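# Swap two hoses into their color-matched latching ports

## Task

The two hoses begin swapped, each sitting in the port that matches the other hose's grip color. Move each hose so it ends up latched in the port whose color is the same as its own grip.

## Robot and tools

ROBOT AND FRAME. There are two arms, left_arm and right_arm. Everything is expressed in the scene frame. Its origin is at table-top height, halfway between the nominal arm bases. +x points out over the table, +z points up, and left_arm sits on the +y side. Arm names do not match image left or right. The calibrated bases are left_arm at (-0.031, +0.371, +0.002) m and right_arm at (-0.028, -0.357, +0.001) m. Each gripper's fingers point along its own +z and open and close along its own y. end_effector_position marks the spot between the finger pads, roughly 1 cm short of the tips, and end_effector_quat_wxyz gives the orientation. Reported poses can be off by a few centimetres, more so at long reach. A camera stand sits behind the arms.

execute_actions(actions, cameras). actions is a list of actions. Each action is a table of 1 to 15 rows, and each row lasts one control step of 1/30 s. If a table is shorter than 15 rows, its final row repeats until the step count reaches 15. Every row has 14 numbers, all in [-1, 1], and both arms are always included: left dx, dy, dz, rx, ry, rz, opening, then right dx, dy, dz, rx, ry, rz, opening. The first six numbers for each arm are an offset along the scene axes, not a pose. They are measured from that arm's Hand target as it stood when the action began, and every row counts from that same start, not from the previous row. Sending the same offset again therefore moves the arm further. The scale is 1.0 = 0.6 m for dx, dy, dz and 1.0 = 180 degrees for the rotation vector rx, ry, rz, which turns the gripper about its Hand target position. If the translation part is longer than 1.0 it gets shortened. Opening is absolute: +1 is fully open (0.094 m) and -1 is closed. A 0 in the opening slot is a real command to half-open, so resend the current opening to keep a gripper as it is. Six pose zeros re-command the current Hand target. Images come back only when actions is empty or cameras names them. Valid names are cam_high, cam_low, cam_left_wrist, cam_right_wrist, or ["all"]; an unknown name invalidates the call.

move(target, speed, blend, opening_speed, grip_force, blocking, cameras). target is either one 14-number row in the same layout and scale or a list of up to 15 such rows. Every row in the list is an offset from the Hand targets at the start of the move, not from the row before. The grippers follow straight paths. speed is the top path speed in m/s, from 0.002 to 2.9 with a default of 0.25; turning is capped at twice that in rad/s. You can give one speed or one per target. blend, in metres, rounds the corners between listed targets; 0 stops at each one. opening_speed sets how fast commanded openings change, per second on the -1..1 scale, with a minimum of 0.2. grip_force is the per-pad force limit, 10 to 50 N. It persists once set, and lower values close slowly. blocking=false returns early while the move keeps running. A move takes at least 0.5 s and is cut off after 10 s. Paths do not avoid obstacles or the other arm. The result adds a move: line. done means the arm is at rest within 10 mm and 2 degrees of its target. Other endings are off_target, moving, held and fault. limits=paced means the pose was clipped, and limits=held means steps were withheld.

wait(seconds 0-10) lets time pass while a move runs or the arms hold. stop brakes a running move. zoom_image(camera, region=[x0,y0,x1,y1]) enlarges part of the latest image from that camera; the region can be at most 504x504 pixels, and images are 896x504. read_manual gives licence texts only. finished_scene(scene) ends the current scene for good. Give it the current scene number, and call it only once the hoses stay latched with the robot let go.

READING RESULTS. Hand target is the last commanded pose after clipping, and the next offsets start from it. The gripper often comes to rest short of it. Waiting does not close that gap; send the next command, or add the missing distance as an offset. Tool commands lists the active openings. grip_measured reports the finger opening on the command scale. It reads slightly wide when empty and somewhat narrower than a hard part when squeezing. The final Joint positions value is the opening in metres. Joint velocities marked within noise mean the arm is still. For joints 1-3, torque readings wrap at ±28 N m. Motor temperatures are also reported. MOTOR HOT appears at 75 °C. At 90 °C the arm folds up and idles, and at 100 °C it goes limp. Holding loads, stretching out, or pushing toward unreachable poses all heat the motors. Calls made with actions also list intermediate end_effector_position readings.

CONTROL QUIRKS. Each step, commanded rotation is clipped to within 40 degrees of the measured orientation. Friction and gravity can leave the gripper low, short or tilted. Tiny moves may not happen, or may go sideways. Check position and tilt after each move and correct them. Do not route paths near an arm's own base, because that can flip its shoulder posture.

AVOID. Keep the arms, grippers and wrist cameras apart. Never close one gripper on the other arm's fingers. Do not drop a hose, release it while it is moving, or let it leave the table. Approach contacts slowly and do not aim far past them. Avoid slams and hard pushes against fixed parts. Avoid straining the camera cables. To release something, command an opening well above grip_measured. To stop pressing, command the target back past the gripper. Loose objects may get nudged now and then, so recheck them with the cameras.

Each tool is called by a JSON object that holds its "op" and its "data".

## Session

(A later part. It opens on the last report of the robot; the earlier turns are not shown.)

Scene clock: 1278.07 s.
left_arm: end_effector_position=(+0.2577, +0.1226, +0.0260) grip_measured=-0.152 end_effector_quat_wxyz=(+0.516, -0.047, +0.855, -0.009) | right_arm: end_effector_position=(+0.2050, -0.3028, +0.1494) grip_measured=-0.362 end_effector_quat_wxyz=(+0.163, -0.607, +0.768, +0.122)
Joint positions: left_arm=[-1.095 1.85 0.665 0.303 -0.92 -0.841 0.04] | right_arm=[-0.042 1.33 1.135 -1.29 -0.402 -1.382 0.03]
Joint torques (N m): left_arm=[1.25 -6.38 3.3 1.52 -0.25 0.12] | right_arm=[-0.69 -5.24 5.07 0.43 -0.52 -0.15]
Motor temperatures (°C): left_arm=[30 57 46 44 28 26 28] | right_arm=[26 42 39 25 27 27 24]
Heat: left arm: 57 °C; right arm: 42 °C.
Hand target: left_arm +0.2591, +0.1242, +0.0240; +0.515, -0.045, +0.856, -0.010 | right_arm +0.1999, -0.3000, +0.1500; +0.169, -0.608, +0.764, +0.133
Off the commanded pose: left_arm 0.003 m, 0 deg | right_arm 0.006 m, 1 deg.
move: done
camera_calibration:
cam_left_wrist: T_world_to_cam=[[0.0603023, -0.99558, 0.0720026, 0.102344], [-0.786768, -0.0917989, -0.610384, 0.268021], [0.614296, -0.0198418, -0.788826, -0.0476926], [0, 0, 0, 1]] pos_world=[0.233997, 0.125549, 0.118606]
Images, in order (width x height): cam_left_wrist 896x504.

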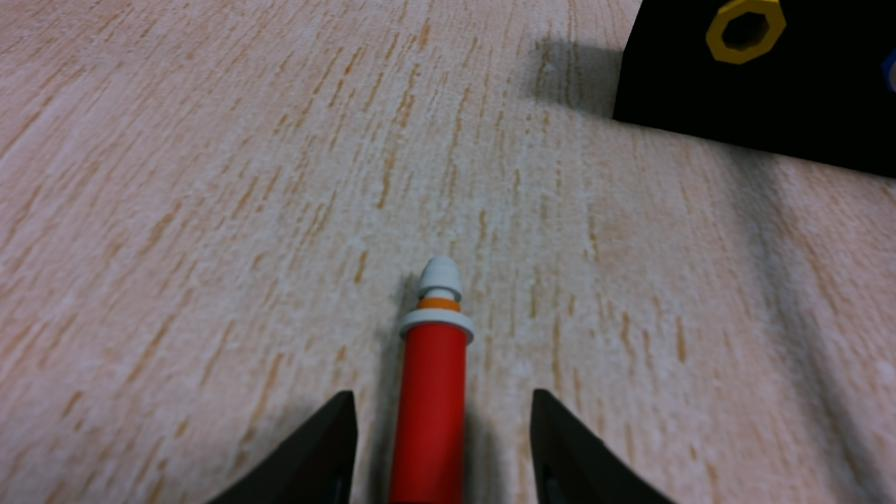

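{"op": "move", "data": {"target": [-0.002,0.007,-0.0105,0,0,0,-0.15,0,0,0,0,0,0,-0.36], "speed": 0.06, "cameras": ["cam_left_wrist"]}}

Scene clock: 1282.73 s.
left_arm: end_effector_position=(+0.2566, +0.1264, +0.0200) grip_measured=-0.152 end_effector_quat_wxyz=(+0.516, -0.047, +0.855, -0.010) | right_arm: end_effector_position=(+0.2050, -0.3028, +0.1494) grip_measured=-0.362 end_effector_quat_wxyz=(+0.163, -0.607, +0.768, +0.122)
Joint positions: left_arm=[-1.092 1.863 0.641 0.344 -0.917 -0.837 0.04] | right_arm=[-0.042 1.33 1.135 -1.29 -0.402 -1.382 0.03]
Joint torques (N m): left_arm=[1.25 -6.23 3.12 1.51 -0.25 0.13] | right_arm=[-0.7 -5.22 5.08 0.43 -0.52 -0.15]
Motor temperatures (°C): left_arm=[30 57 46 44 28 26 28] | right_arm=[26 42 39 25 27 27 24]
Heat: left arm: 57 °C; right arm: 42 °C.
Hand target: left_arm +0.2579, +0.1283, +0.0177; +0.515, -0.045, +0.856, -0.010 | right_arm +0.1999, -0.3000, +0.1500; +0.169, -0.608, +0.764, +0.133
Off the commanded pose: left_arm 0.003 m, 0 deg | right_arm 0.006 m, 1 deg.
move: done
camera_calibration:
cam_left_wrist: T_world_to_cam=[[0.0598547, -0.995518, 0.0732235, 0.106773], [-0.786503, -0.0922042, -0.610665, 0.263945], [0.61468, -0.0210393, -0.788496, -0.0515636], [0, 0, 0, 1]] pos_world=[0.232897, 0.129547, 0.112706]
Images, in order (width x height): cam_left_wrist 896x504.

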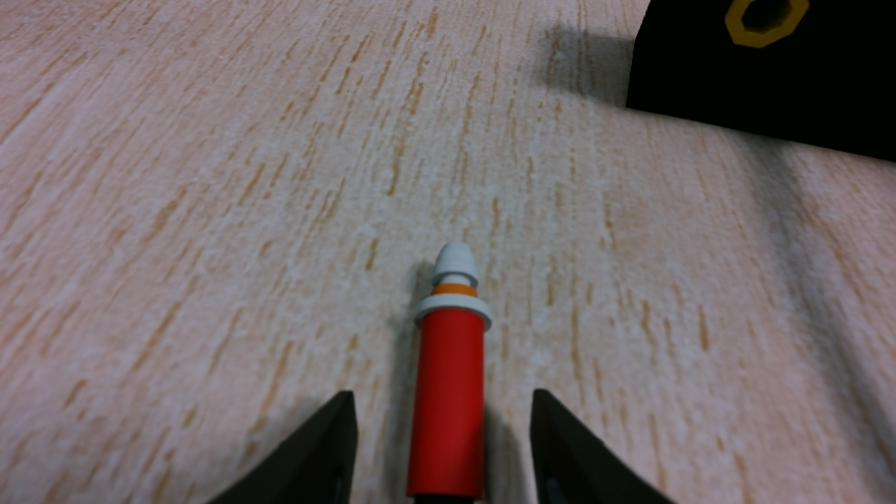

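{"op": "move", "data": {"target": [0,0,0,0,0,0,-0.85,0,0,0,0,0,0,-0.36], "speed": 0.05, "opening_speed": 0.6, "cameras": ["cam_left_wrist"]}}

Scene clock: 1287.93 s.
left_arm: end_effector_position=(+0.2567, +0.1262, +0.0202) grip_measured=-0.676 end_effector_quat_wxyz=(+0.516, -0.046, +0.855, -0.010) | right_arm: end_effector_position=(+0.2050, -0.3028, +0.1494) grip_measured=-0.362 end_effector_quat_wxyz=(+0.163, -0.607, +0.768, +0.122)
Joint positions: left_arm=[-1.092 1.863 0.641 0.346 -0.917 -0.835 0.015] | right_arm=[-0.042 1.33 1.135 -1.29 -0.402 -1.382 0.03]
Joint torques (N m): left_arm=[1.25 -6.24 3.12 1.52 -0.24 0.11] | right_arm=[-0.7 -5.22 5.09 0.43 -0.52 -0.15]
Motor temperatures (°C): left_arm=[30 57 45 43 28 26 28] | right_arm=[26 42 39 25 27 27 24]
Heat: left arm: 57 °C; right arm: 42 °C.
Hand target: left_arm +0.2579, +0.1283, +0.0177; +0.515, -0.045, +0.856, -0.010 | right_arm +0.1999, -0.3000, +0.1500; +0.169, -0.608, +0.764, +0.133
Off the commanded pose: left_arm 0.004 m, 0 deg | right_arm 0.006 m, 1 deg.
move: done
camera_calibration:
cam_left_wrist: T_world_to_cam=[[0.0588217, -0.995604, 0.072895, 0.106749], [-0.786112, -0.0912034, -0.611319, 0.263894], [0.615279, -0.0213448, -0.78802, -0.0515669], [0, 0, 0, 1]] pos_world=[0.232899, 0.129247, 0.112906]
Images, in order (width x height): cam_left_wrist 896x504.

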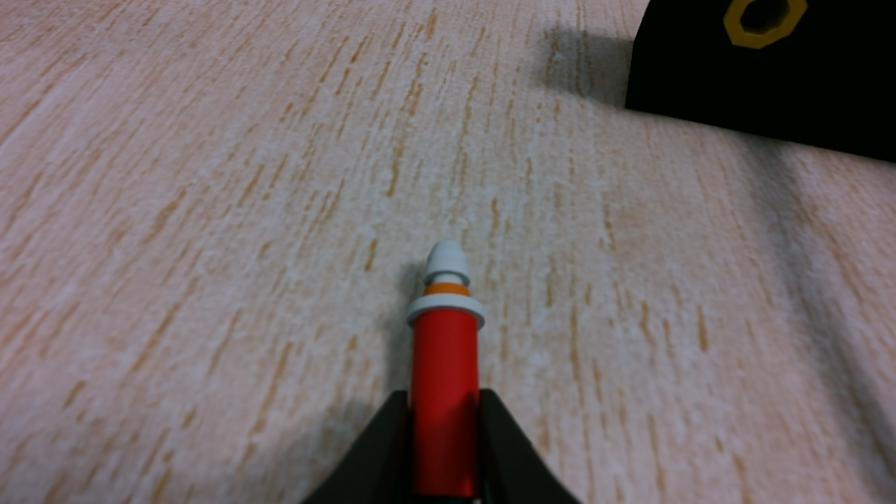

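{"op": "move", "data": {"target": [[0,0,0.155,0,0,0,-0.85,0,0,0,0,0,0,-0.36],[0.0185,-0.179,0.184,0,0,-0.05,-0.85,0,0,0,0,0,0,-0.36],[0.035,-0.3255,0.157,0,0,-0.1,-0.85,0,0,0,0,0,0,-0.36]], "speed": 0.15, "blend": [0.03,0.03,0], "cameras": ["cam_high","cam_left_wrist"]}}

Scene clock: 1303.60 s.
left_arm: end_effector_position=(+0.2772, -0.0523, +0.0973) grip_measured=-0.676 end_effector_quat_wxyz=(+0.497, +0.092, +0.860, -0.068) | right_arm: end_effector_position=(+0.2050, -0.3028, +0.1494) grip_measured=-0.362 end_effector_quat_wxyz=(+0.163, -0.607, +0.768, +0.122)
Joint positions: left_arm=[-1.188 2.048 1.336 -0.053 -0.772 -0.621 0.015] | right_arm=[-0.042 1.33 1.135 -1.29 -0.402 -1.382 0.03]
Joint torques (N m): left_arm=[-0.16 -9.74 8.18 1.74 -0.19 0.11] | right_arm=[-0.7 -5.22 5.08 0.43 -0.52 -0.15]
Motor temperatures (°C): left_arm=[30 58 44 43 28 26 29] | right_arm=[26 42 39 25 27 27 24]
Heat: left arm: 58 °C; right arm: 42 °C.
Hand target: left_arm +0.2790, -0.0670, +0.1118; +0.507, +0.089, +0.853, -0.090 | right_arm +0.1999, -0.3000, +0.1500; +0.169, -0.608, +0.764, +0.133
Off the commanded pose: left_arm 0.021 m, 3 deg | right_arm 0.006 m, 1 deg.
move: off_target (left_arm)
camera_calibration:
cam_left_wrist: T_world_to_cam=[[-0.235214, -0.971341, 0.0342113, 0.00876294], [-0.792029, 0.171153, -0.586001, 0.323684], [0.563352, -0.164932, -0.809588, 0.00175843], [0, 0, 0, 1]] pos_world=[0.257437, -0.0465977, 0.190803]
Images, in order (width x height): cam_high 896x504, cam_left_wrist 896x504.

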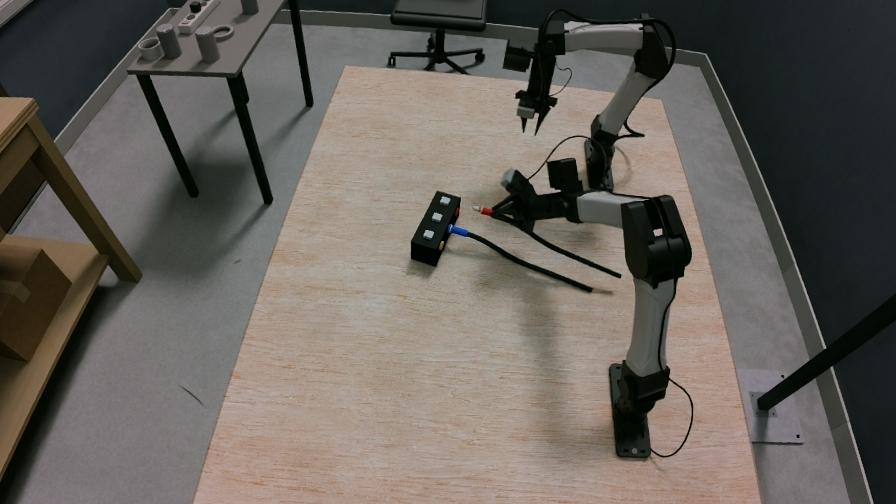

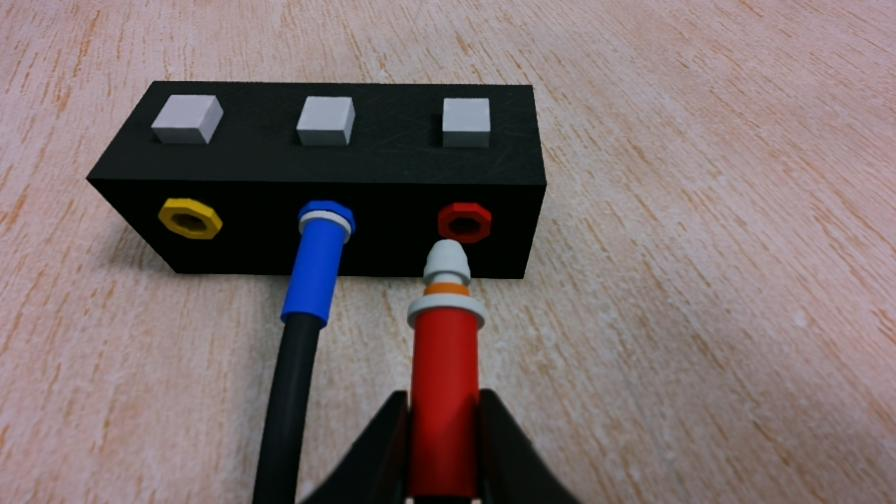

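{"op": "move", "data": {"target": [0.0325,-0.021,-0.06,-0.0029,-0.0107,0,-0.85,0,0,0,0,0,0,-0.36], "speed": 0.1, "cameras": ["cam_left_wrist"]}}

Scene clock: 1314.80 s.
left_arm: end_effector_position=(+0.2904, -0.0692, +0.0610) grip_measured=-0.676 end_effector_quat_wxyz=(+0.510, +0.098, +0.851, -0.074) | right_arm: end_effector_position=(+0.2050, -0.3028, +0.1494) grip_measured=-0.362 end_effector_quat_wxyz=(+0.163, -0.607, +0.768, +0.122)
Joint positions: left_arm=[-1.177 2.181 1.347 0.124 -0.769 -0.569 0.015] | right_arm=[-0.042 1.33 1.135 -1.29 -0.402 -1.382 0.03]
Joint torques (N m): left_arm=[1.18 -10.56 7.83 1.82 -0.16 0.14] | right_arm=[-0.72 -5.23 5.08 0.44 -0.52 -0.15]
Motor temperatures (°C): left_arm=[30 62 45 43 28 26 29] | right_arm=[26 42 39 25 27 27 24]
Heat: left arm: 62 °C; right arm: 42 °C.
Hand target: left_arm +0.2985, -0.0795, +0.0759; +0.522, +0.088, +0.844, -0.092 | right_arm +0.1999, -0.3000, +0.1500; +0.169, -0.608, +0.764, +0.133
Off the commanded pose: left_arm 0.020 m, 3 deg | right_arm 0.006 m, 1 deg.
move: off_target (left_arm)
camera_calibration:
cam_left_wrist: T_world_to_cam=[[-0.25137, -0.96728, 0.0343818, 0.00168476], [-0.770537, 0.178492, -0.611893, 0.311613], [0.585735, -0.180304, -0.790193, -0.0467116], [0, 0, 0, 1]] pos_world=[0.267894, -0.0624132, 0.153705]
Images, in order (width x height): cam_left_wrist 896x504.

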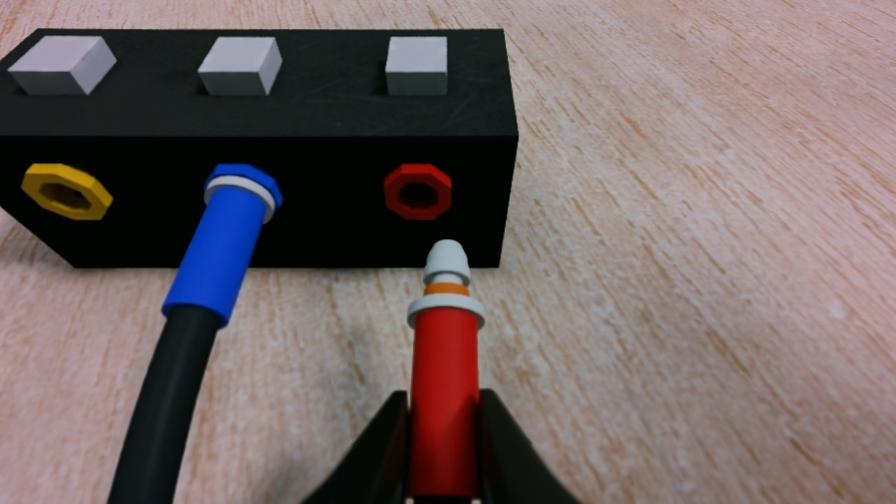

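{"op": "move", "data": {"target": [0.012,0.017,0.004,0,0,0,-0.85,0,0,0,0,0,0,-0.36], "speed": 0.06, "cameras": ["cam_left_wrist"]}}

Scene clock: 1319.93 s.
left_arm: end_effector_position=(+0.3009, -0.0663, +0.0630) grip_measured=-0.676 end_effector_quat_wxyz=(+0.512, +0.095, +0.850, -0.077) | right_arm: end_effector_position=(+0.2050, -0.3028, +0.1494) grip_measured=-0.362 end_effector_quat_wxyz=(+0.163, -0.607, +0.768, +0.122)
Joint positions: left_arm=[-1.152 2.181 1.347 0.146 -0.751 -0.55 0.015] | right_arm=[-0.042 1.33 1.135 -1.29 -0.402 -1.382 0.03]
Joint torques (N m): left_arm=[1.18 -12.37 5.39 1.85 -0.14 0.12] | right_arm=[-0.7 -5.22 5.07 0.44 -0.52 -0.15]
Motor temperatures (°C): left_arm=[30 64 45 43 28 26 29] | right_arm=[26 42 39 25 27 27 24]
Heat: left arm: 64 °C; right arm: 42 °C.
Hand target: left_arm +0.3056, -0.0694, +0.0783; +0.522, +0.088, +0.844, -0.093 | right_arm +0.1999, -0.3000, +0.1500; +0.169, -0.608, +0.764, +0.133
Off the commanded pose: left_arm 0.016 m, 2 deg | right_arm 0.006 m, 1 deg.
move: off_target (left_arm)
camera_calibration:
cam_left_wrist: T_world_to_cam=[[-0.249961, -0.967345, 0.0419841, 0.00607345], [-0.768995, 0.171986, -0.615685, 0.319778], [0.588359, -0.186183, -0.786873, -0.0521331], [0, 0, 0, 1]] pos_world=[0.278099, -0.0588285, 0.155605]
Images, in order (width x height): cam_left_wrist 896x504.

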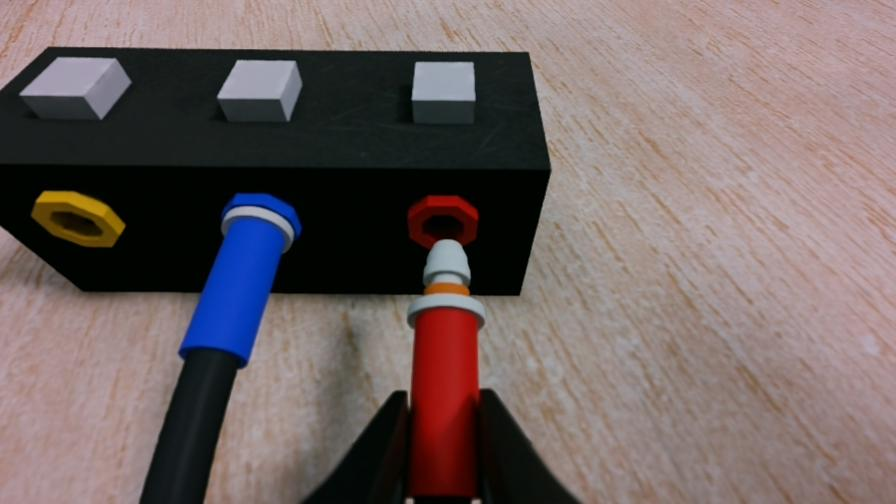

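{"op": "move", "data": {"target": [0.0233,-0.004,0.0,0,0,0,-0.85,0,0,0,0,0,0,-0.36], "speed": 0.06, "cameras": ["cam_left_wrist"]}}

{"op": "zoom_image", "data": {"camera": "cam_left_wrist", "region": [350, 180, 550, 340]}}

Scene clock: 1326.67 s.
left_arm: end_effector_position=(+0.3109, -0.0605, +0.0617) grip_measured=-0.676 end_effector_quat_wxyz=(+0.509, +0.097, +0.852, -0.073) | right_arm: end_effector_position=(+0.2050, -0.3028, +0.1494) grip_measured=-0.362 end_effector_quat_wxyz=(+0.163, -0.607, +0.768, +0.122)
Joint positions: left_arm=[-1.126 2.181 1.347 0.148 -0.731 -0.529 0.015] | right_arm=[-0.042 1.33 1.135 -1.29 -0.402 -1.382 0.03]
Joint torques (N m): left_arm=[1.16 -10.59 8.16 1.84 -0.14 0.13] | right_arm=[-0.7 -5.23 5.08 0.43 -0.52 -0.15]
Motor temperatures (°C): left_arm=[29 67 45 43 28 26 29] | right_arm=[26 42 39 25 27 27 24]
Heat: left arm: 67 °C; right arm: 42 °C.
Hand target: left_arm +0.3196, -0.0718, +0.0783; +0.522, +0.088, +0.844, -0.093 | right_arm +0.1999, -0.3000, +0.1500; +0.169, -0.608, +0.764, +0.133
Off the commanded pose: left_arm 0.022 m, 3 deg | right_arm 0.006 m, 1 deg.
move: off_target (left_arm)
camera_calibration:
cam_left_wrist: T_world_to_cam=[[-0.249162, -0.967904, 0.0328622, 0.0145494], [-0.772979, 0.178312, -0.608858, 0.326835], [0.583456, -0.177106, -0.792598, -0.0554042], [0, 0, 0, 1]] pos_world=[0.288588, -0.0540086, 0.154605]
Images, in order (width x height): cam_left_wrist 896x504.

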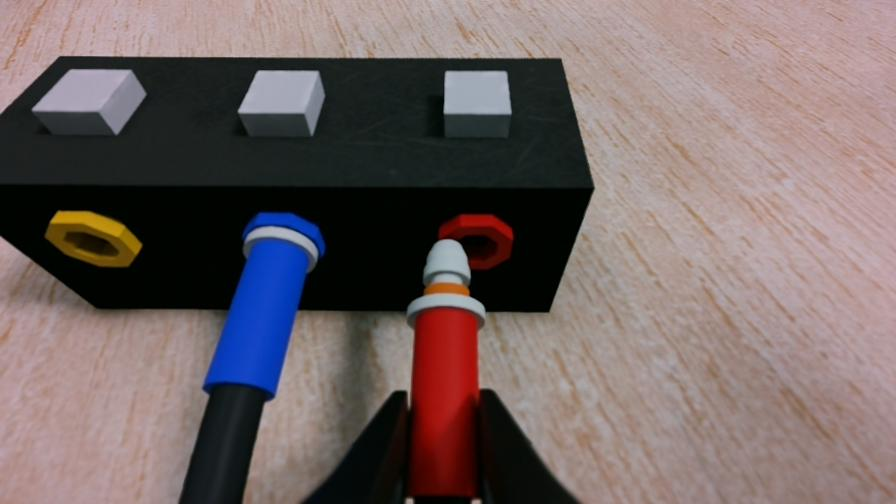

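Scaled by 2.520.

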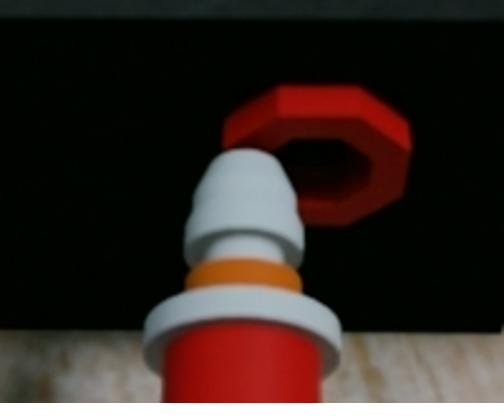

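{"op": "move", "data": {"target": [0.0117,-0.028,0.008,0,0,0,-0.85,0,0,0,0,0,0,-0.36], "speed": 0.06, "cameras": ["cam_left_wrist"]}}

{"op": "zoom_image", "data": {"camera": "cam_left_wrist", "region": [350, 180, 550, 340]}}

Scene clock: 1333.23 s.
left_arm: end_effector_position=(+0.3122, -0.0753, +0.0604) grip_measured=-0.676 end_effector_quat_wxyz=(+0.499, +0.110, +0.857, -0.067) | right_arm: end_effector_position=(+0.2050, -0.3028, +0.1494) grip_measured=-0.362 end_effector_quat_wxyz=(+0.163, -0.607, +0.768, +0.122)
Joint positions: left_arm=[-1.133 2.224 1.443 0.064 -0.721 -0.528 0.015] | right_arm=[-0.042 1.33 1.135 -1.29 -0.402 -1.382 0.03]
Joint torques (N m): left_arm=[1.57 -10.76 8.91 2.03 -0.28 0.1] | right_arm=[-0.69 -5.22 5.07 0.43 -0.52 -0.15]
Motor temperatures (°C): left_arm=[29 69 46 43 28 26 29] | right_arm=[26 42 39 25 27 27 24]
Heat: left arm: 69 °C; right arm: 42 °C.
Hand target: left_arm +0.3266, -0.0886, +0.0831; +0.522, +0.088, +0.844, -0.093 | right_arm +0.1999, -0.3000, +0.1500; +0.169, -0.608, +0.764, +0.133
Off the commanded pose: left_arm 0.030 m, 5 deg | right_arm 0.006 m, 1 deg.
move: off_target (left_arm)
camera_calibration:
cam_left_wrist: T_world_to_cam=[[-0.263665, -0.964527, 0.0129677, 0.00651066], [-0.781721, 0.205778, -0.588699, 0.333294], [0.565148, -0.165356, -0.808248, -0.0523629], [0, 0, 0, 1]] pos_world=[0.291853, -0.0709634, 0.153804]
Images, in order (width x height): cam_left_wrist 896x504.

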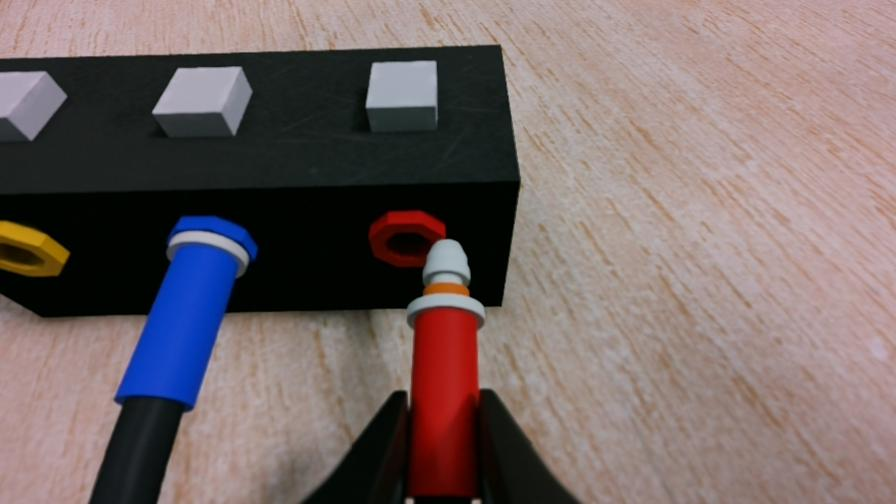

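Scaled by 2.520.

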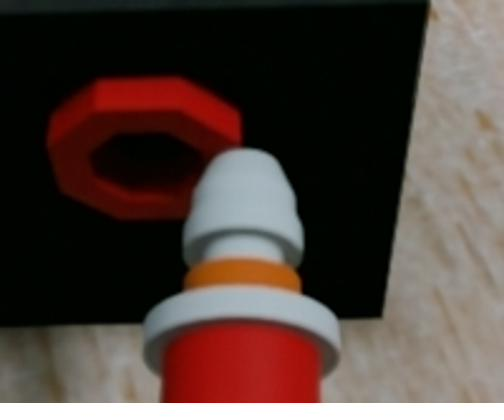

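{"op": "move", "data": {"target": [0.004,0.0138,0.0047,-0.001,-0.0038,0.0118,-0.85,0,0,0,0,0,0,-0.36], "speed": 0.06, "cameras": ["cam_left_wrist"]}}

{"op": "zoom_image", "data": {"camera": "cam_left_wrist", "region": [350, 180, 550, 340]}}

Scene clock: 1343.33 s.
left_arm: end_effector_position=(+0.3123, -0.0751, +0.0604) grip_measured=-0.676 end_effector_quat_wxyz=(+0.499, +0.109, +0.857, -0.066) | right_arm: end_effector_position=(+0.2050, -0.3028, +0.1494) grip_measured=-0.362 end_effector_quat_wxyz=(+0.163, -0.607, +0.768, +0.122)
Joint positions: left_arm=[-1.133 2.224 1.443 0.064 -0.722 -0.528 0.015] | right_arm=[-0.042 1.33 1.135 -1.29 -0.402 -1.382 0.03]
Joint torques (N m): left_arm=[1.85 -11.44 8.1 2.01 -0.65 -0.08] | right_arm=[-0.72 -5.23 5.07 0.43 -0.52 -0.15]
Motor temperatures (°C): left_arm=[29 68 46 44 28 26 29] | right_arm=[26 42 39 25 27 27 24]
Heat: left arm: 68 °C; right arm: 42 °C.
Hand target: left_arm +0.3290, -0.0802, +0.0859; +0.528, +0.073, +0.842, -0.084 | right_arm +0.1999, -0.3000, +0.1500; +0.169, -0.608, +0.764, +0.133
Off the commanded pose: left_arm 0.031 m, 6 deg | right_arm 0.006 m, 1 deg.
move: off_target (left_arm)
camera_calibration:
cam_left_wrist: T_world_to_cam=[[-0.262791, -0.964776, 0.0121549, 0.00655742], [-0.781627, 0.205484, -0.588928, 0.33324], [0.565686, -0.164265, -0.808094, -0.0524332], [0, 0, 0, 1]] pos_world=[0.291854, -0.070762, 0.153804]
Images, in order (width x height): cam_left_wrist 896x504.

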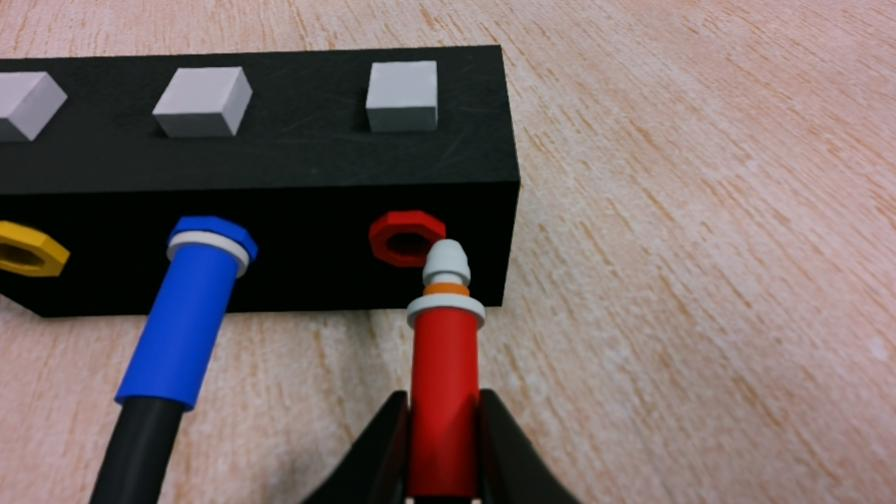

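Scaled by 2.520.

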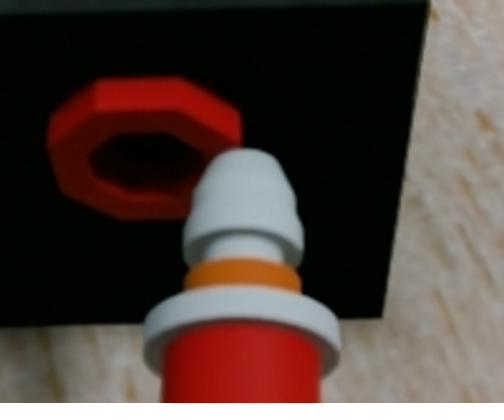

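{"op": "move", "data": {"target": [0.003,0.0138,0.002,-0.001,-0.0038,0.0118,-0.85,0,0,0,0,0,0,-0.36], "speed": 0.06, "cameras": ["cam_left_wrist"]}}

Scene clock: 1346.60 s.
left_arm: end_effector_position=(+0.3132, -0.0722, +0.0607) grip_measured=-0.676 end_effector_quat_wxyz=(+0.501, +0.100, +0.857, -0.062) | right_arm: end_effector_position=(+0.2050, -0.3028, +0.1494) grip_measured=-0.362 end_effector_quat_wxyz=(+0.163, -0.607, +0.768, +0.122)
Joint positions: left_arm=[-1.133 2.224 1.443 0.058 -0.738 -0.544 0.015] | right_arm=[-0.042 1.33 1.135 -1.29 -0.402 -1.382 0.03]
Joint torques (N m): left_arm=[2.04 -11.93 7.13 2.06 -0.85 -0.12] | right_arm=[-0.72 -5.24 5.08 0.44 -0.52 -0.15]
Motor temperatures (°C): left_arm=[29 68 46 44 28 26 29] | right_arm=[26 42 39 25 27 27 24]
Heat: left arm: 68 °C; right arm: 42 °C.
Hand target: left_arm +0.3308, -0.0720, +0.0871; +0.535, +0.057, +0.840, -0.075 | right_arm +0.1999, -0.3000, +0.1500; +0.169, -0.608, +0.764, +0.133
Off the commanded pose: left_arm 0.032 m, 7 deg | right_arm 0.006 m, 1 deg.
move: off_target (left_arm)
camera_calibration:
cam_left_wrist: T_world_to_cam=[[-0.243446, -0.9698, 0.0148817, 0.00296693], [-0.783527, 0.187597, -0.592362, 0.333048], [0.571681, -0.155869, -0.805534, -0.053675], [0, 0, 0, 1]] pos_world=[0.292359, -0.0679676, 0.154004]
Images, in order (width x height): cam_left_wrist 896x504.

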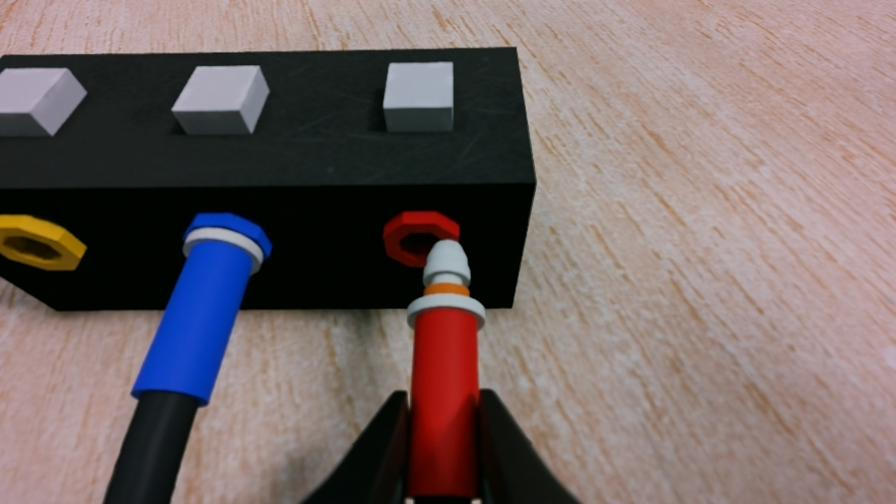

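{"op": "move", "data": {"target": [0.002,0.01,0.002,-0.001,-0.0038,0.006,-0.85,0,0,0,0,0,0,-0.36], "speed": 0.06, "cameras": ["cam_left_wrist"]}}

{"op": "zoom_image", "data": {"camera": "cam_left_wrist", "region": [350, 180, 550, 340]}}

Scene clock: 1350.90 s.
left_arm: end_effector_position=(+0.3138, -0.0706, +0.0613) grip_measured=-0.676 end_effector_quat_wxyz=(+0.503, +0.096, +0.857, -0.059) | right_arm: end_effector_position=(+0.2050, -0.3028, +0.1494) grip_measured=-0.362 end_effector_quat_wxyz=(+0.163, -0.607, +0.768, +0.122)
Joint positions: left_arm=[-1.133 2.224 1.443 0.056 -0.749 -0.55 0.015] | right_arm=[-0.042 1.33 1.135 -1.29 -0.402 -1.382 0.03]
Joint torques (N m): left_arm=[2.37 -12.52 5.82 2.18 -0.95 -0.12] | right_arm=[-0.7 -5.23 5.09 0.43 -0.52 -0.15]
Motor temperatures (°C): left_arm=[29 68 46 44 28 26 29] | right_arm=[26 42 39 25 27 27 24]
Heat: left arm: 68 °C; right arm: 42 °C.
Hand target: left_arm +0.3321, -0.0659, +0.0883; +0.541, +0.048, +0.837, -0.071 | right_arm +0.1999, -0.3000, +0.1500; +0.169, -0.608, +0.764, +0.133
Off the commanded pose: left_arm 0.033 m, 7 deg | right_arm 0.006 m, 1 deg.
move: off_target (left_arm)
camera_calibration:
cam_left_wrist: T_world_to_cam=[[-0.233026, -0.97238, 0.0132544, 0.0013771], [-0.782631, 0.179429, -0.596065, 0.332933], [0.577223, -0.149272, -0.802827, -0.0547155], [0, 0, 0, 1]] pos_world=[0.292467, -0.066566, 0.154504]
Images, in order (width x height): cam_left_wrist 896x504.

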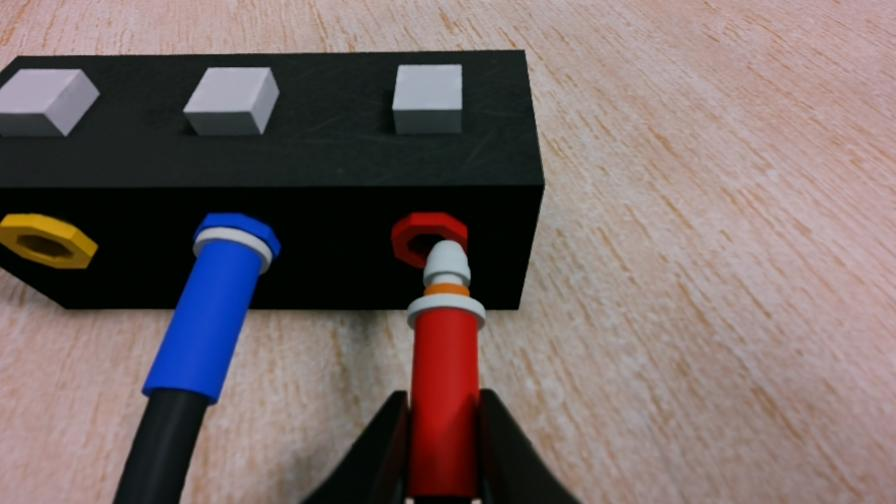

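Scaled by 2.520.

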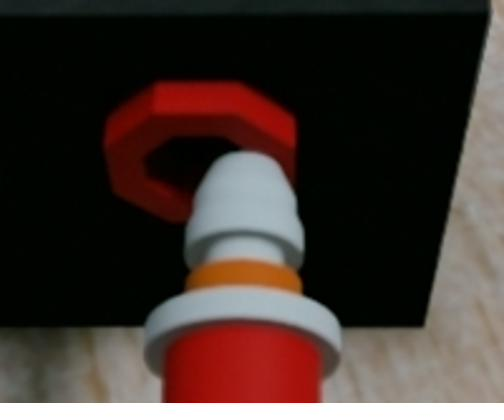

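{"op": "move", "data": {"target": [0.003,0.014,0.003,-0.001,-0.003,0.004,-0.85,0,0,0,0,0,0,-0.36], "speed": 0.06, "cameras": ["cam_left_wrist"]}}

{"op": "zoom_image", "data": {"camera": "cam_left_wrist", "region": [350, 180, 550, 340]}}

Scene clock: 1357.17 s.
left_arm: end_effector_position=(+0.3178, -0.0667, +0.0619) grip_measured=-0.676 end_effector_quat_wxyz=(+0.514, +0.083, +0.852, -0.062) | right_arm: end_effector_position=(+0.2050, -0.3028, +0.1494) grip_measured=-0.362 end_effector_quat_wxyz=(+0.163, -0.607, +0.768, +0.122)
Joint positions: left_arm=[-1.128 2.224 1.421 0.103 -0.766 -0.552 0.015] | right_arm=[-0.042 1.33 1.135 -1.29 -0.402 -1.382 0.03]
Joint torques (N m): left_arm=[2.59 -13.71 5.04 2.04 -0.86 -0.03] | right_arm=[-0.72 -5.23 5.07 0.43 -0.52 -0.15]
Motor temperatures (°C): left_arm=[30 69 46 44 28 26 29] | right_arm=[26 42 39 25 27 27 24]
Heat: left arm: 69 °C; right arm: 42 °C.
Hand target: left_arm +0.3339, -0.0576, +0.0902; +0.545, +0.042, +0.834, -0.068 | right_arm +0.1999, -0.3000, +0.1500; +0.169, -0.608, +0.764, +0.133
Off the commanded pose: left_arm 0.034 m, 6 deg | right_arm 0.006 m, 1 deg.
move: off_target (left_arm)
camera_calibration:
cam_left_wrist: T_world_to_cam=[[-0.214268, -0.976355, 0.0286365, -0.00117344], [-0.77342, 0.15168, -0.61548, 0.332168], [0.596583, -0.154026, -0.787632, -0.0634445], [0, 0, 0, 1]] pos_world=[0.294504, -0.0613012, 0.154505]
Images, in order (width x height): cam_left_wrist 896x504.

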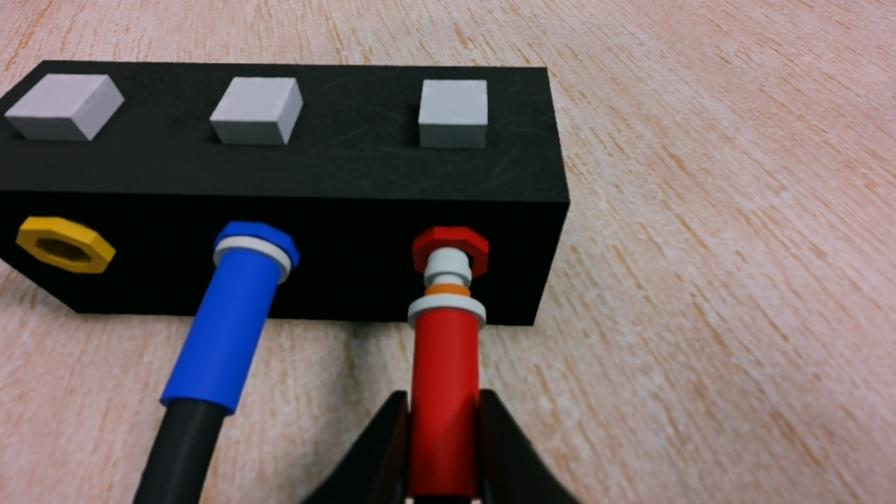

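Scaled by 2.520.

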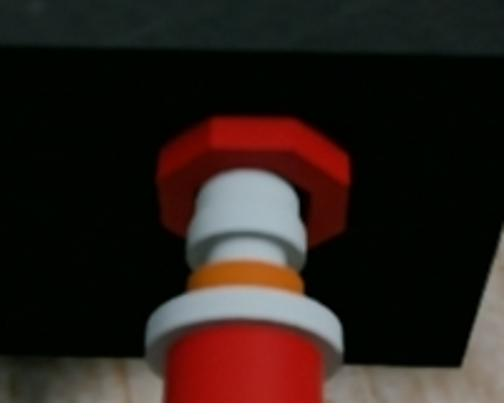

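{"op": "move", "data": {"target": [0.0322,-0.0087,0.02,-0.012,-0.012,0.0,-0.85,0,0,0,0,0,0,-0.36], "speed": 0.06, "cameras": ["cam_left_wrist"]}}

{"op": "zoom_image", "data": {"camera": "cam_left_wrist", "region": [350, 180, 550, 340]}}

Scene clock: 1362.07 s.
left_arm: end_effector_position=(+0.3232, -0.0676, +0.0627) grip_measured=-0.676 end_effector_quat_wxyz=(+0.512, +0.088, +0.852, -0.069) | right_arm: end_effector_position=(+0.2050, -0.3028, +0.1494) grip_measured=-0.362 end_effector_quat_wxyz=(+0.163, -0.607, +0.768, +0.122)
Joint positions: left_arm=[-1.113 2.224 1.421 0.122 -0.739 -0.532 0.015] | right_arm=[-0.042 1.33 1.135 -1.29 -0.402 -1.382 0.03]
Joint torques (N m): left_arm=[3.95 -12.72 7.2 2.43 -1 0.11] | right_arm=[-0.7 -5.23 5.09 0.44 -0.52 -0.16]
Motor temperatures (°C): left_arm=[30 70 46 44 28 26 29] | right_arm=[26 41 39 25 27 27 24]
Heat: left arm: 70 °C; right arm: 41 °C.
Hand target: left_arm +0.3532, -0.0628, +0.1022; +0.562, +0.033, +0.823, -0.083 | right_arm +0.1999, -0.3000, +0.1500; +0.169, -0.608, +0.764, +0.133
Off the commanded pose: left_arm 0.050 m, 9 deg | right_arm 0.006 m, 1 deg.
move: off_target (left_arm)
camera_calibration:
cam_left_wrist: T_world_to_cam=[[-0.229959, -0.972535, 0.0359892, 0.00402687], [-0.772907, 0.160035, -0.614007, 0.337303], [0.591383, -0.169013, -0.78848, -0.0653866], [0, 0, 0, 1]] pos_world=[0.300298, -0.061115, 0.155405]
Images, in order (width x height): cam_left_wrist 896x504.

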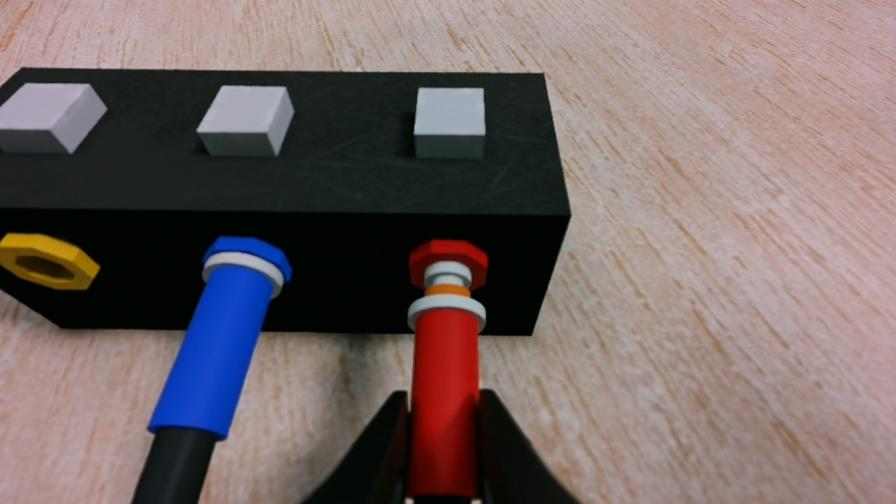

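Scaled by 2.520.

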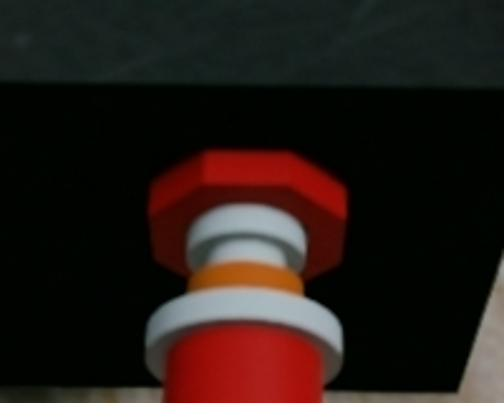

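{"op": "move", "data": {"target": [0.0322,-0.0087,0.022,-0.014,-0.012,0.0,-0.85,0,0,0,0,0,0,-0.36], "speed": 0.08, "cameras": ["cam_left_wrist"]}}

{"op": "zoom_image", "data": {"camera": "cam_left_wrist", "region": [350, 180, 550, 340]}}

Scene clock: 1367.30 s.
left_arm: end_effector_position=(+0.3250, -0.0675, +0.0626) grip_measured=-0.676 end_effector_quat_wxyz=(+0.512, +0.099, +0.851, -0.066) | right_arm: end_effector_position=(+0.2050, -0.3028, +0.1494) grip_measured=-0.362 end_effector_quat_wxyz=(+0.163, -0.607, +0.768, +0.122)
Joint positions: left_arm=[-1.108 2.224 1.421 0.125 -0.729 -0.503 0.015] | right_arm=[-0.042 1.33 1.135 -1.29 -0.402 -1.382 0.03]
Joint torques (N m): left_arm=[6.11 -12.41 8.76 2.93 -0.93 0.13] | right_arm=[-0.72 -5.22 5.08 0.43 -0.52 -0.15]
Motor temperatures (°C): left_arm=[30 71 45 44 29 26 29] | right_arm=[26 41 39 25 27 27 24]
Heat: left arm: 71 °C; right arm: 41 °C.
Hand target: left_arm +0.3724, -0.0681, +0.1154; +0.578, +0.023, +0.810, -0.101 | right_arm +0.1999, -0.3000, +0.1500; +0.169, -0.608, +0.764, +0.133
Off the commanded pose: left_arm 0.071 m, 13 deg | right_arm 0.006 m, 1 deg.
move: off_target (left_arm)
camera_calibration:
cam_left_wrist: T_world_to_cam=[[-0.245214, -0.969302, 0.0179828, 0.0107931], [-0.768889, 0.183148, -0.61259, 0.33877], [0.590492, -0.164043, -0.790196, -0.0658416], [0, 0, 0, 1]] pos_world=[0.302002, -0.0623842, 0.155305]
Images, in order (width x height): cam_left_wrist 896x504.

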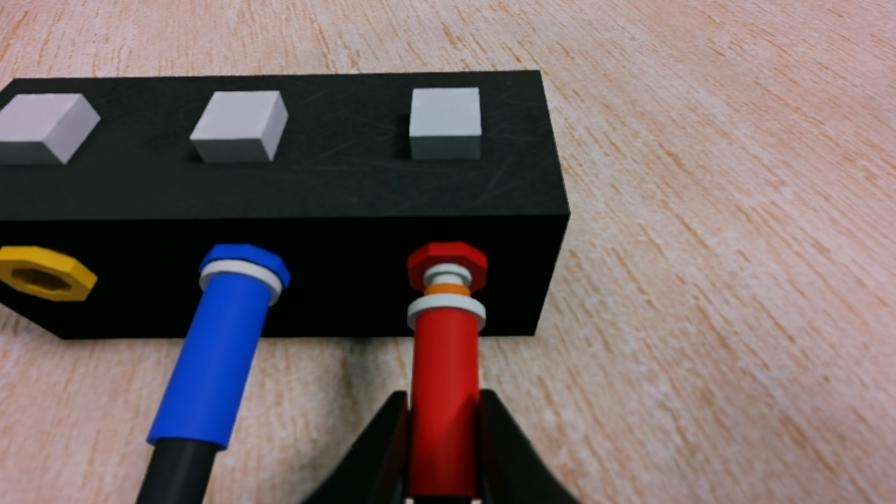

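Scaled by 2.520.

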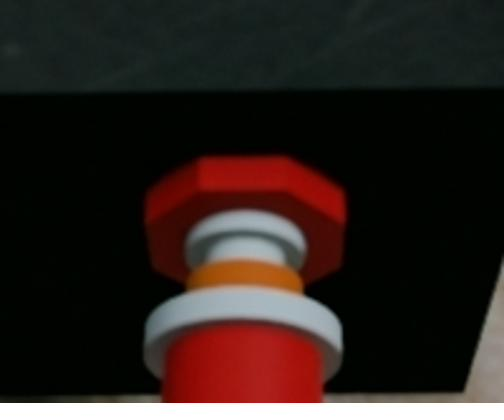

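{"op": "move", "data": {"target": [0.037,-0.03,0.025,-0.01,-0.012,0.0,-0.85,0,0,0,0,0,0,-0.36], "speed": 0.08, "cameras": ["cam_left_wrist"]}}

{"op": "zoom_image", "data": {"camera": "cam_left_wrist", "region": [350, 180, 550, 340]}}

Scene clock: 1374.10 s.
left_arm: end_effector_position=(+0.3291, -0.0690, +0.0629) grip_measured=-0.676 end_effector_quat_wxyz=(+0.509, +0.110, +0.852, -0.050) | right_arm: end_effector_position=(+0.2050, -0.3028, +0.1494) grip_measured=-0.362 end_effector_quat_wxyz=(+0.163, -0.607, +0.768, +0.122)
Joint positions: left_arm=[-1.104 2.24 1.463 0.079 -0.734 -0.481 0.015] | right_arm=[-0.042 1.33 1.135 -1.29 -0.402 -1.382 0.03]
Joint torques (N m): left_arm=[7.35 -11.49 12 3.4 -0.81 0.17] | right_arm=[-0.72 -5.2 5.08 0.43 -0.52 -0.15]
Motor temperatures (°C): left_arm=[30 72 46 46 29 26 29] | right_arm=[26 41 39 25 27 27 24]
Heat: left arm: 72 °C; right arm: 41 °C.
Hand target: left_arm +0.3947, -0.0860, +0.1301; +0.593, +0.016, +0.797, -0.113 | right_arm +0.1999, -0.3000, +0.1500; +0.169, -0.608, +0.764, +0.133
Off the commanded pose: left_arm 0.096 m, 17 deg | right_arm 0.006 m, 1 deg.
move: off_target (left_arm)
camera_calibration:
cam_left_wrist: T_world_to_cam=[[-0.247724, -0.968649, -0.0187645, 0.013499], [-0.769433, 0.208472, -0.603749, 0.343799], [0.588733, -0.135125, -0.796954, -0.0652667], [0, 0, 0, 1]] pos_world=[0.306299, -0.0674157, 0.155807]
Images, in order (width x height): cam_left_wrist 896x504.

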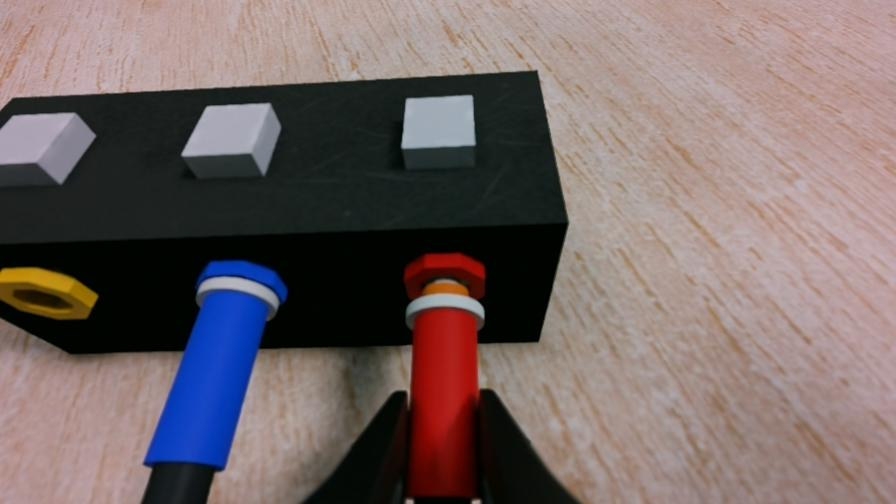

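Scaled by 2.520.

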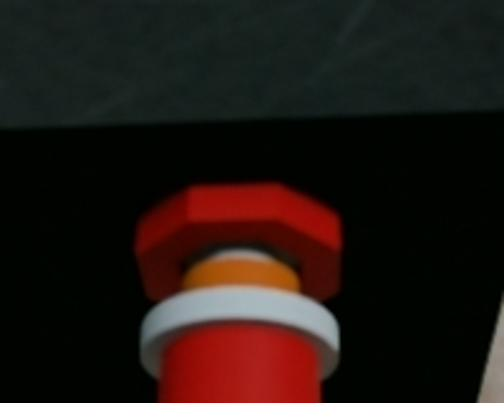

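{"op": "move", "data": {"target": [0.0317,-0.0208,0.017,-0.018,-0.01,0.0,-0.85,0,0,0,0,0,0,-0.36], "speed": 0.08, "cameras": ["cam_left_wrist"]}}

{"op": "zoom_image", "data": {"camera": "cam_left_wrist", "region": [350, 180, 550, 340]}}

Scene clock: 1380.10 s.
left_arm: end_effector_position=(+0.3359, -0.0715, +0.0641) grip_measured=-0.676 end_effector_quat_wxyz=(+0.509, +0.108, +0.853, -0.045) | right_arm: end_effector_position=(+0.2050, -0.3028, +0.1494) grip_measured=-0.362 end_effector_quat_wxyz=(+0.163, -0.607, +0.768, +0.122)
Joint positions: left_arm=[-1.096 2.26 1.506 0.051 -0.736 -0.478 0.015] | right_arm=[-0.042 1.33 1.135 -1.29 -0.402 -1.382 0.03]
Joint torques (N m): left_arm=[8.28 -11.51 12.88 3.85 -0.64 0.14] | right_arm=[-0.7 -5.23 5.08 0.43 -0.52 -0.15]
Motor temperatures (°C): left_arm=[30 72 49 49 29 26 29] | right_arm=[26 41 39 25 27 27 24]
Heat: left arm: 72 °C; right arm: 41 °C.
Hand target: left_arm +0.4137, -0.0985, +0.1404; +0.606, +0.000, +0.784, -0.135 | right_arm +0.1999, -0.3000, +0.1500; +0.169, -0.608, +0.764, +0.133
Off the commanded pose: left_arm 0.112 m, 21 deg | right_arm 0.006 m, 1 deg.
move: off_target (left_arm)
camera_calibration:
cam_left_wrist: T_world_to_cam=[[-0.239206, -0.970629, -0.0256712, 0.0102788], [-0.771298, 0.20601, -0.602212, 0.350592], [0.589813, -0.124253, -0.797924, -0.0680351], [0, 0, 0, 1]] pos_world=[0.312998, -0.070702, 0.157108]
Images, in order (width x height): cam_left_wrist 896x504.

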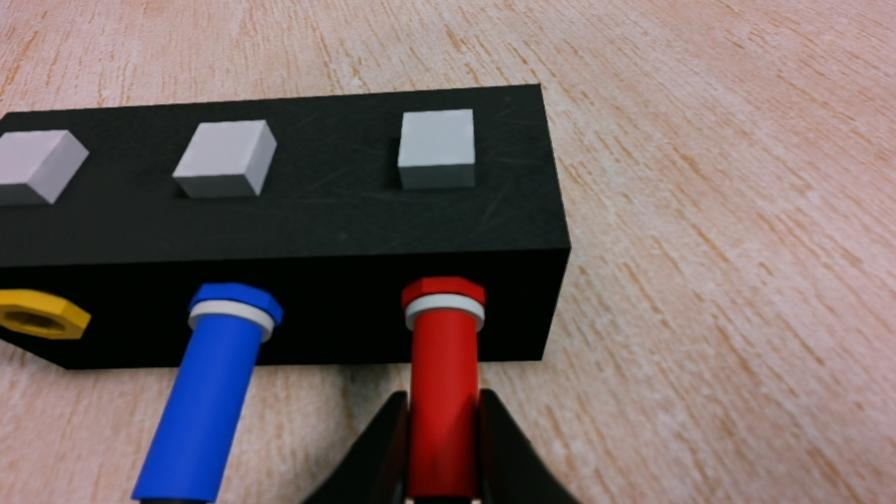

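Scaled by 2.520.

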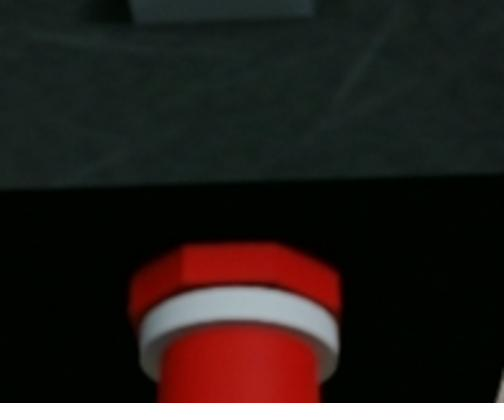

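{"op": "move", "data": {"target": [[-0.1295,0.0392,-0.104,0.0603,0.0578,-0.0351,-0.85,0,0,0,0,0,0,-0.36],[-0.1617,0.0479,-0.104,0.0603,0.0578,-0.0351,-0.85,0,0,0,0,0,0,-0.36]], "speed": 0.12, "cameras": ["cam_left_wrist"]}}

{"op": "zoom_image", "data": {"camera": "cam_left_wrist", "region": [350, 180, 550, 380]}}

Scene clock: 1388.80 s.
left_arm: end_effector_position=(+0.3283, -0.0726, +0.0600) grip_measured=-0.676 end_effector_quat_wxyz=(+0.521, +0.091, +0.844, -0.089) | right_arm: end_effector_position=(+0.2050, -0.3028, +0.1494) grip_measured=-0.362 end_effector_quat_wxyz=(+0.163, -0.607, +0.768, +0.122)
Joint positions: left_arm=[-1.103 2.24 1.399 0.219 -0.711 -0.5 0.015] | right_arm=[-0.042 1.33 1.135 -1.29 -0.402 -1.382 0.03]
Joint torques (N m): left_arm=[-1.29 -15.83 3.49 1.32 -0.33 -0.15] | right_arm=[-0.72 -5.23 5.09 0.43 -0.52 -0.16]
Motor temperatures (°C): left_arm=[31 77 51 51 29 26 29] | right_arm=[26 41 39 25 27 27 24]
Heat: left arm: 77 °C; right arm: 41 °C. Fold the left arm in close to its base, or ease its load, before you think long.
Hand target: left_arm +0.3168, -0.0696, +0.0781; +0.521, +0.088, +0.844, -0.093 | right_arm +0.1999, -0.3000, +0.1500; +0.169, -0.608, +0.764, +0.133
Off the commanded pose: left_arm 0.022 m, 1 deg | right_arm 0.006 m, 1 deg.
MOTOR HOT: joint 2 (shoulder) of the left arm reports 77 °C; the controller's stop level is 90 °C. To cool a motor, set the load down, stop pushing, or move to a pose that needs little force.
move: off_target (left_arm)
camera_calibration:
cam_left_wrist: T_world_to_cam=[[-0.256178, -0.96456, 0.0632188, 0.00796862], [-0.756617, 0.159388, -0.634134, 0.336173], [0.601584, -0.210284, -0.770634, -0.0788521], [0, 0, 0, 1]] pos_world=[0.303832, -0.0624772, 0.151909]
Images, in order (width x height): cam_left_wrist 896x504.

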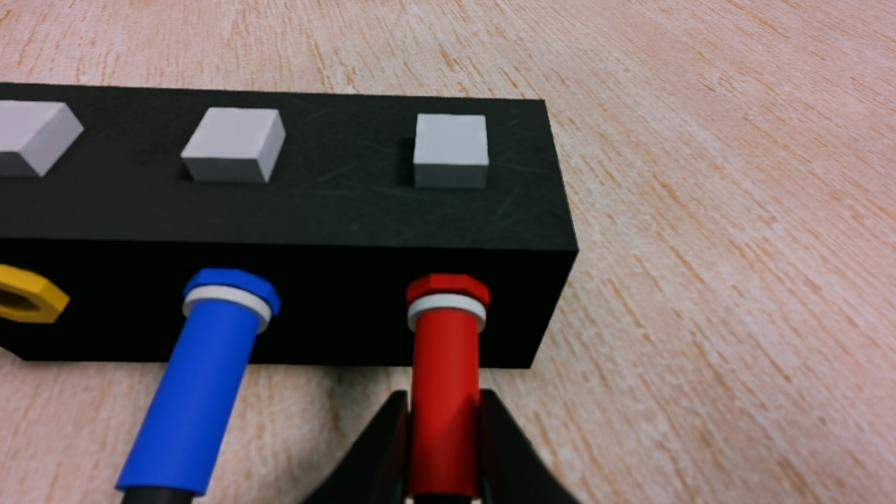

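Scaled by 2.520.

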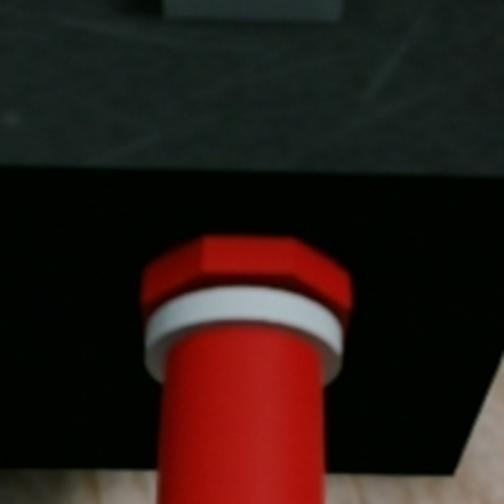

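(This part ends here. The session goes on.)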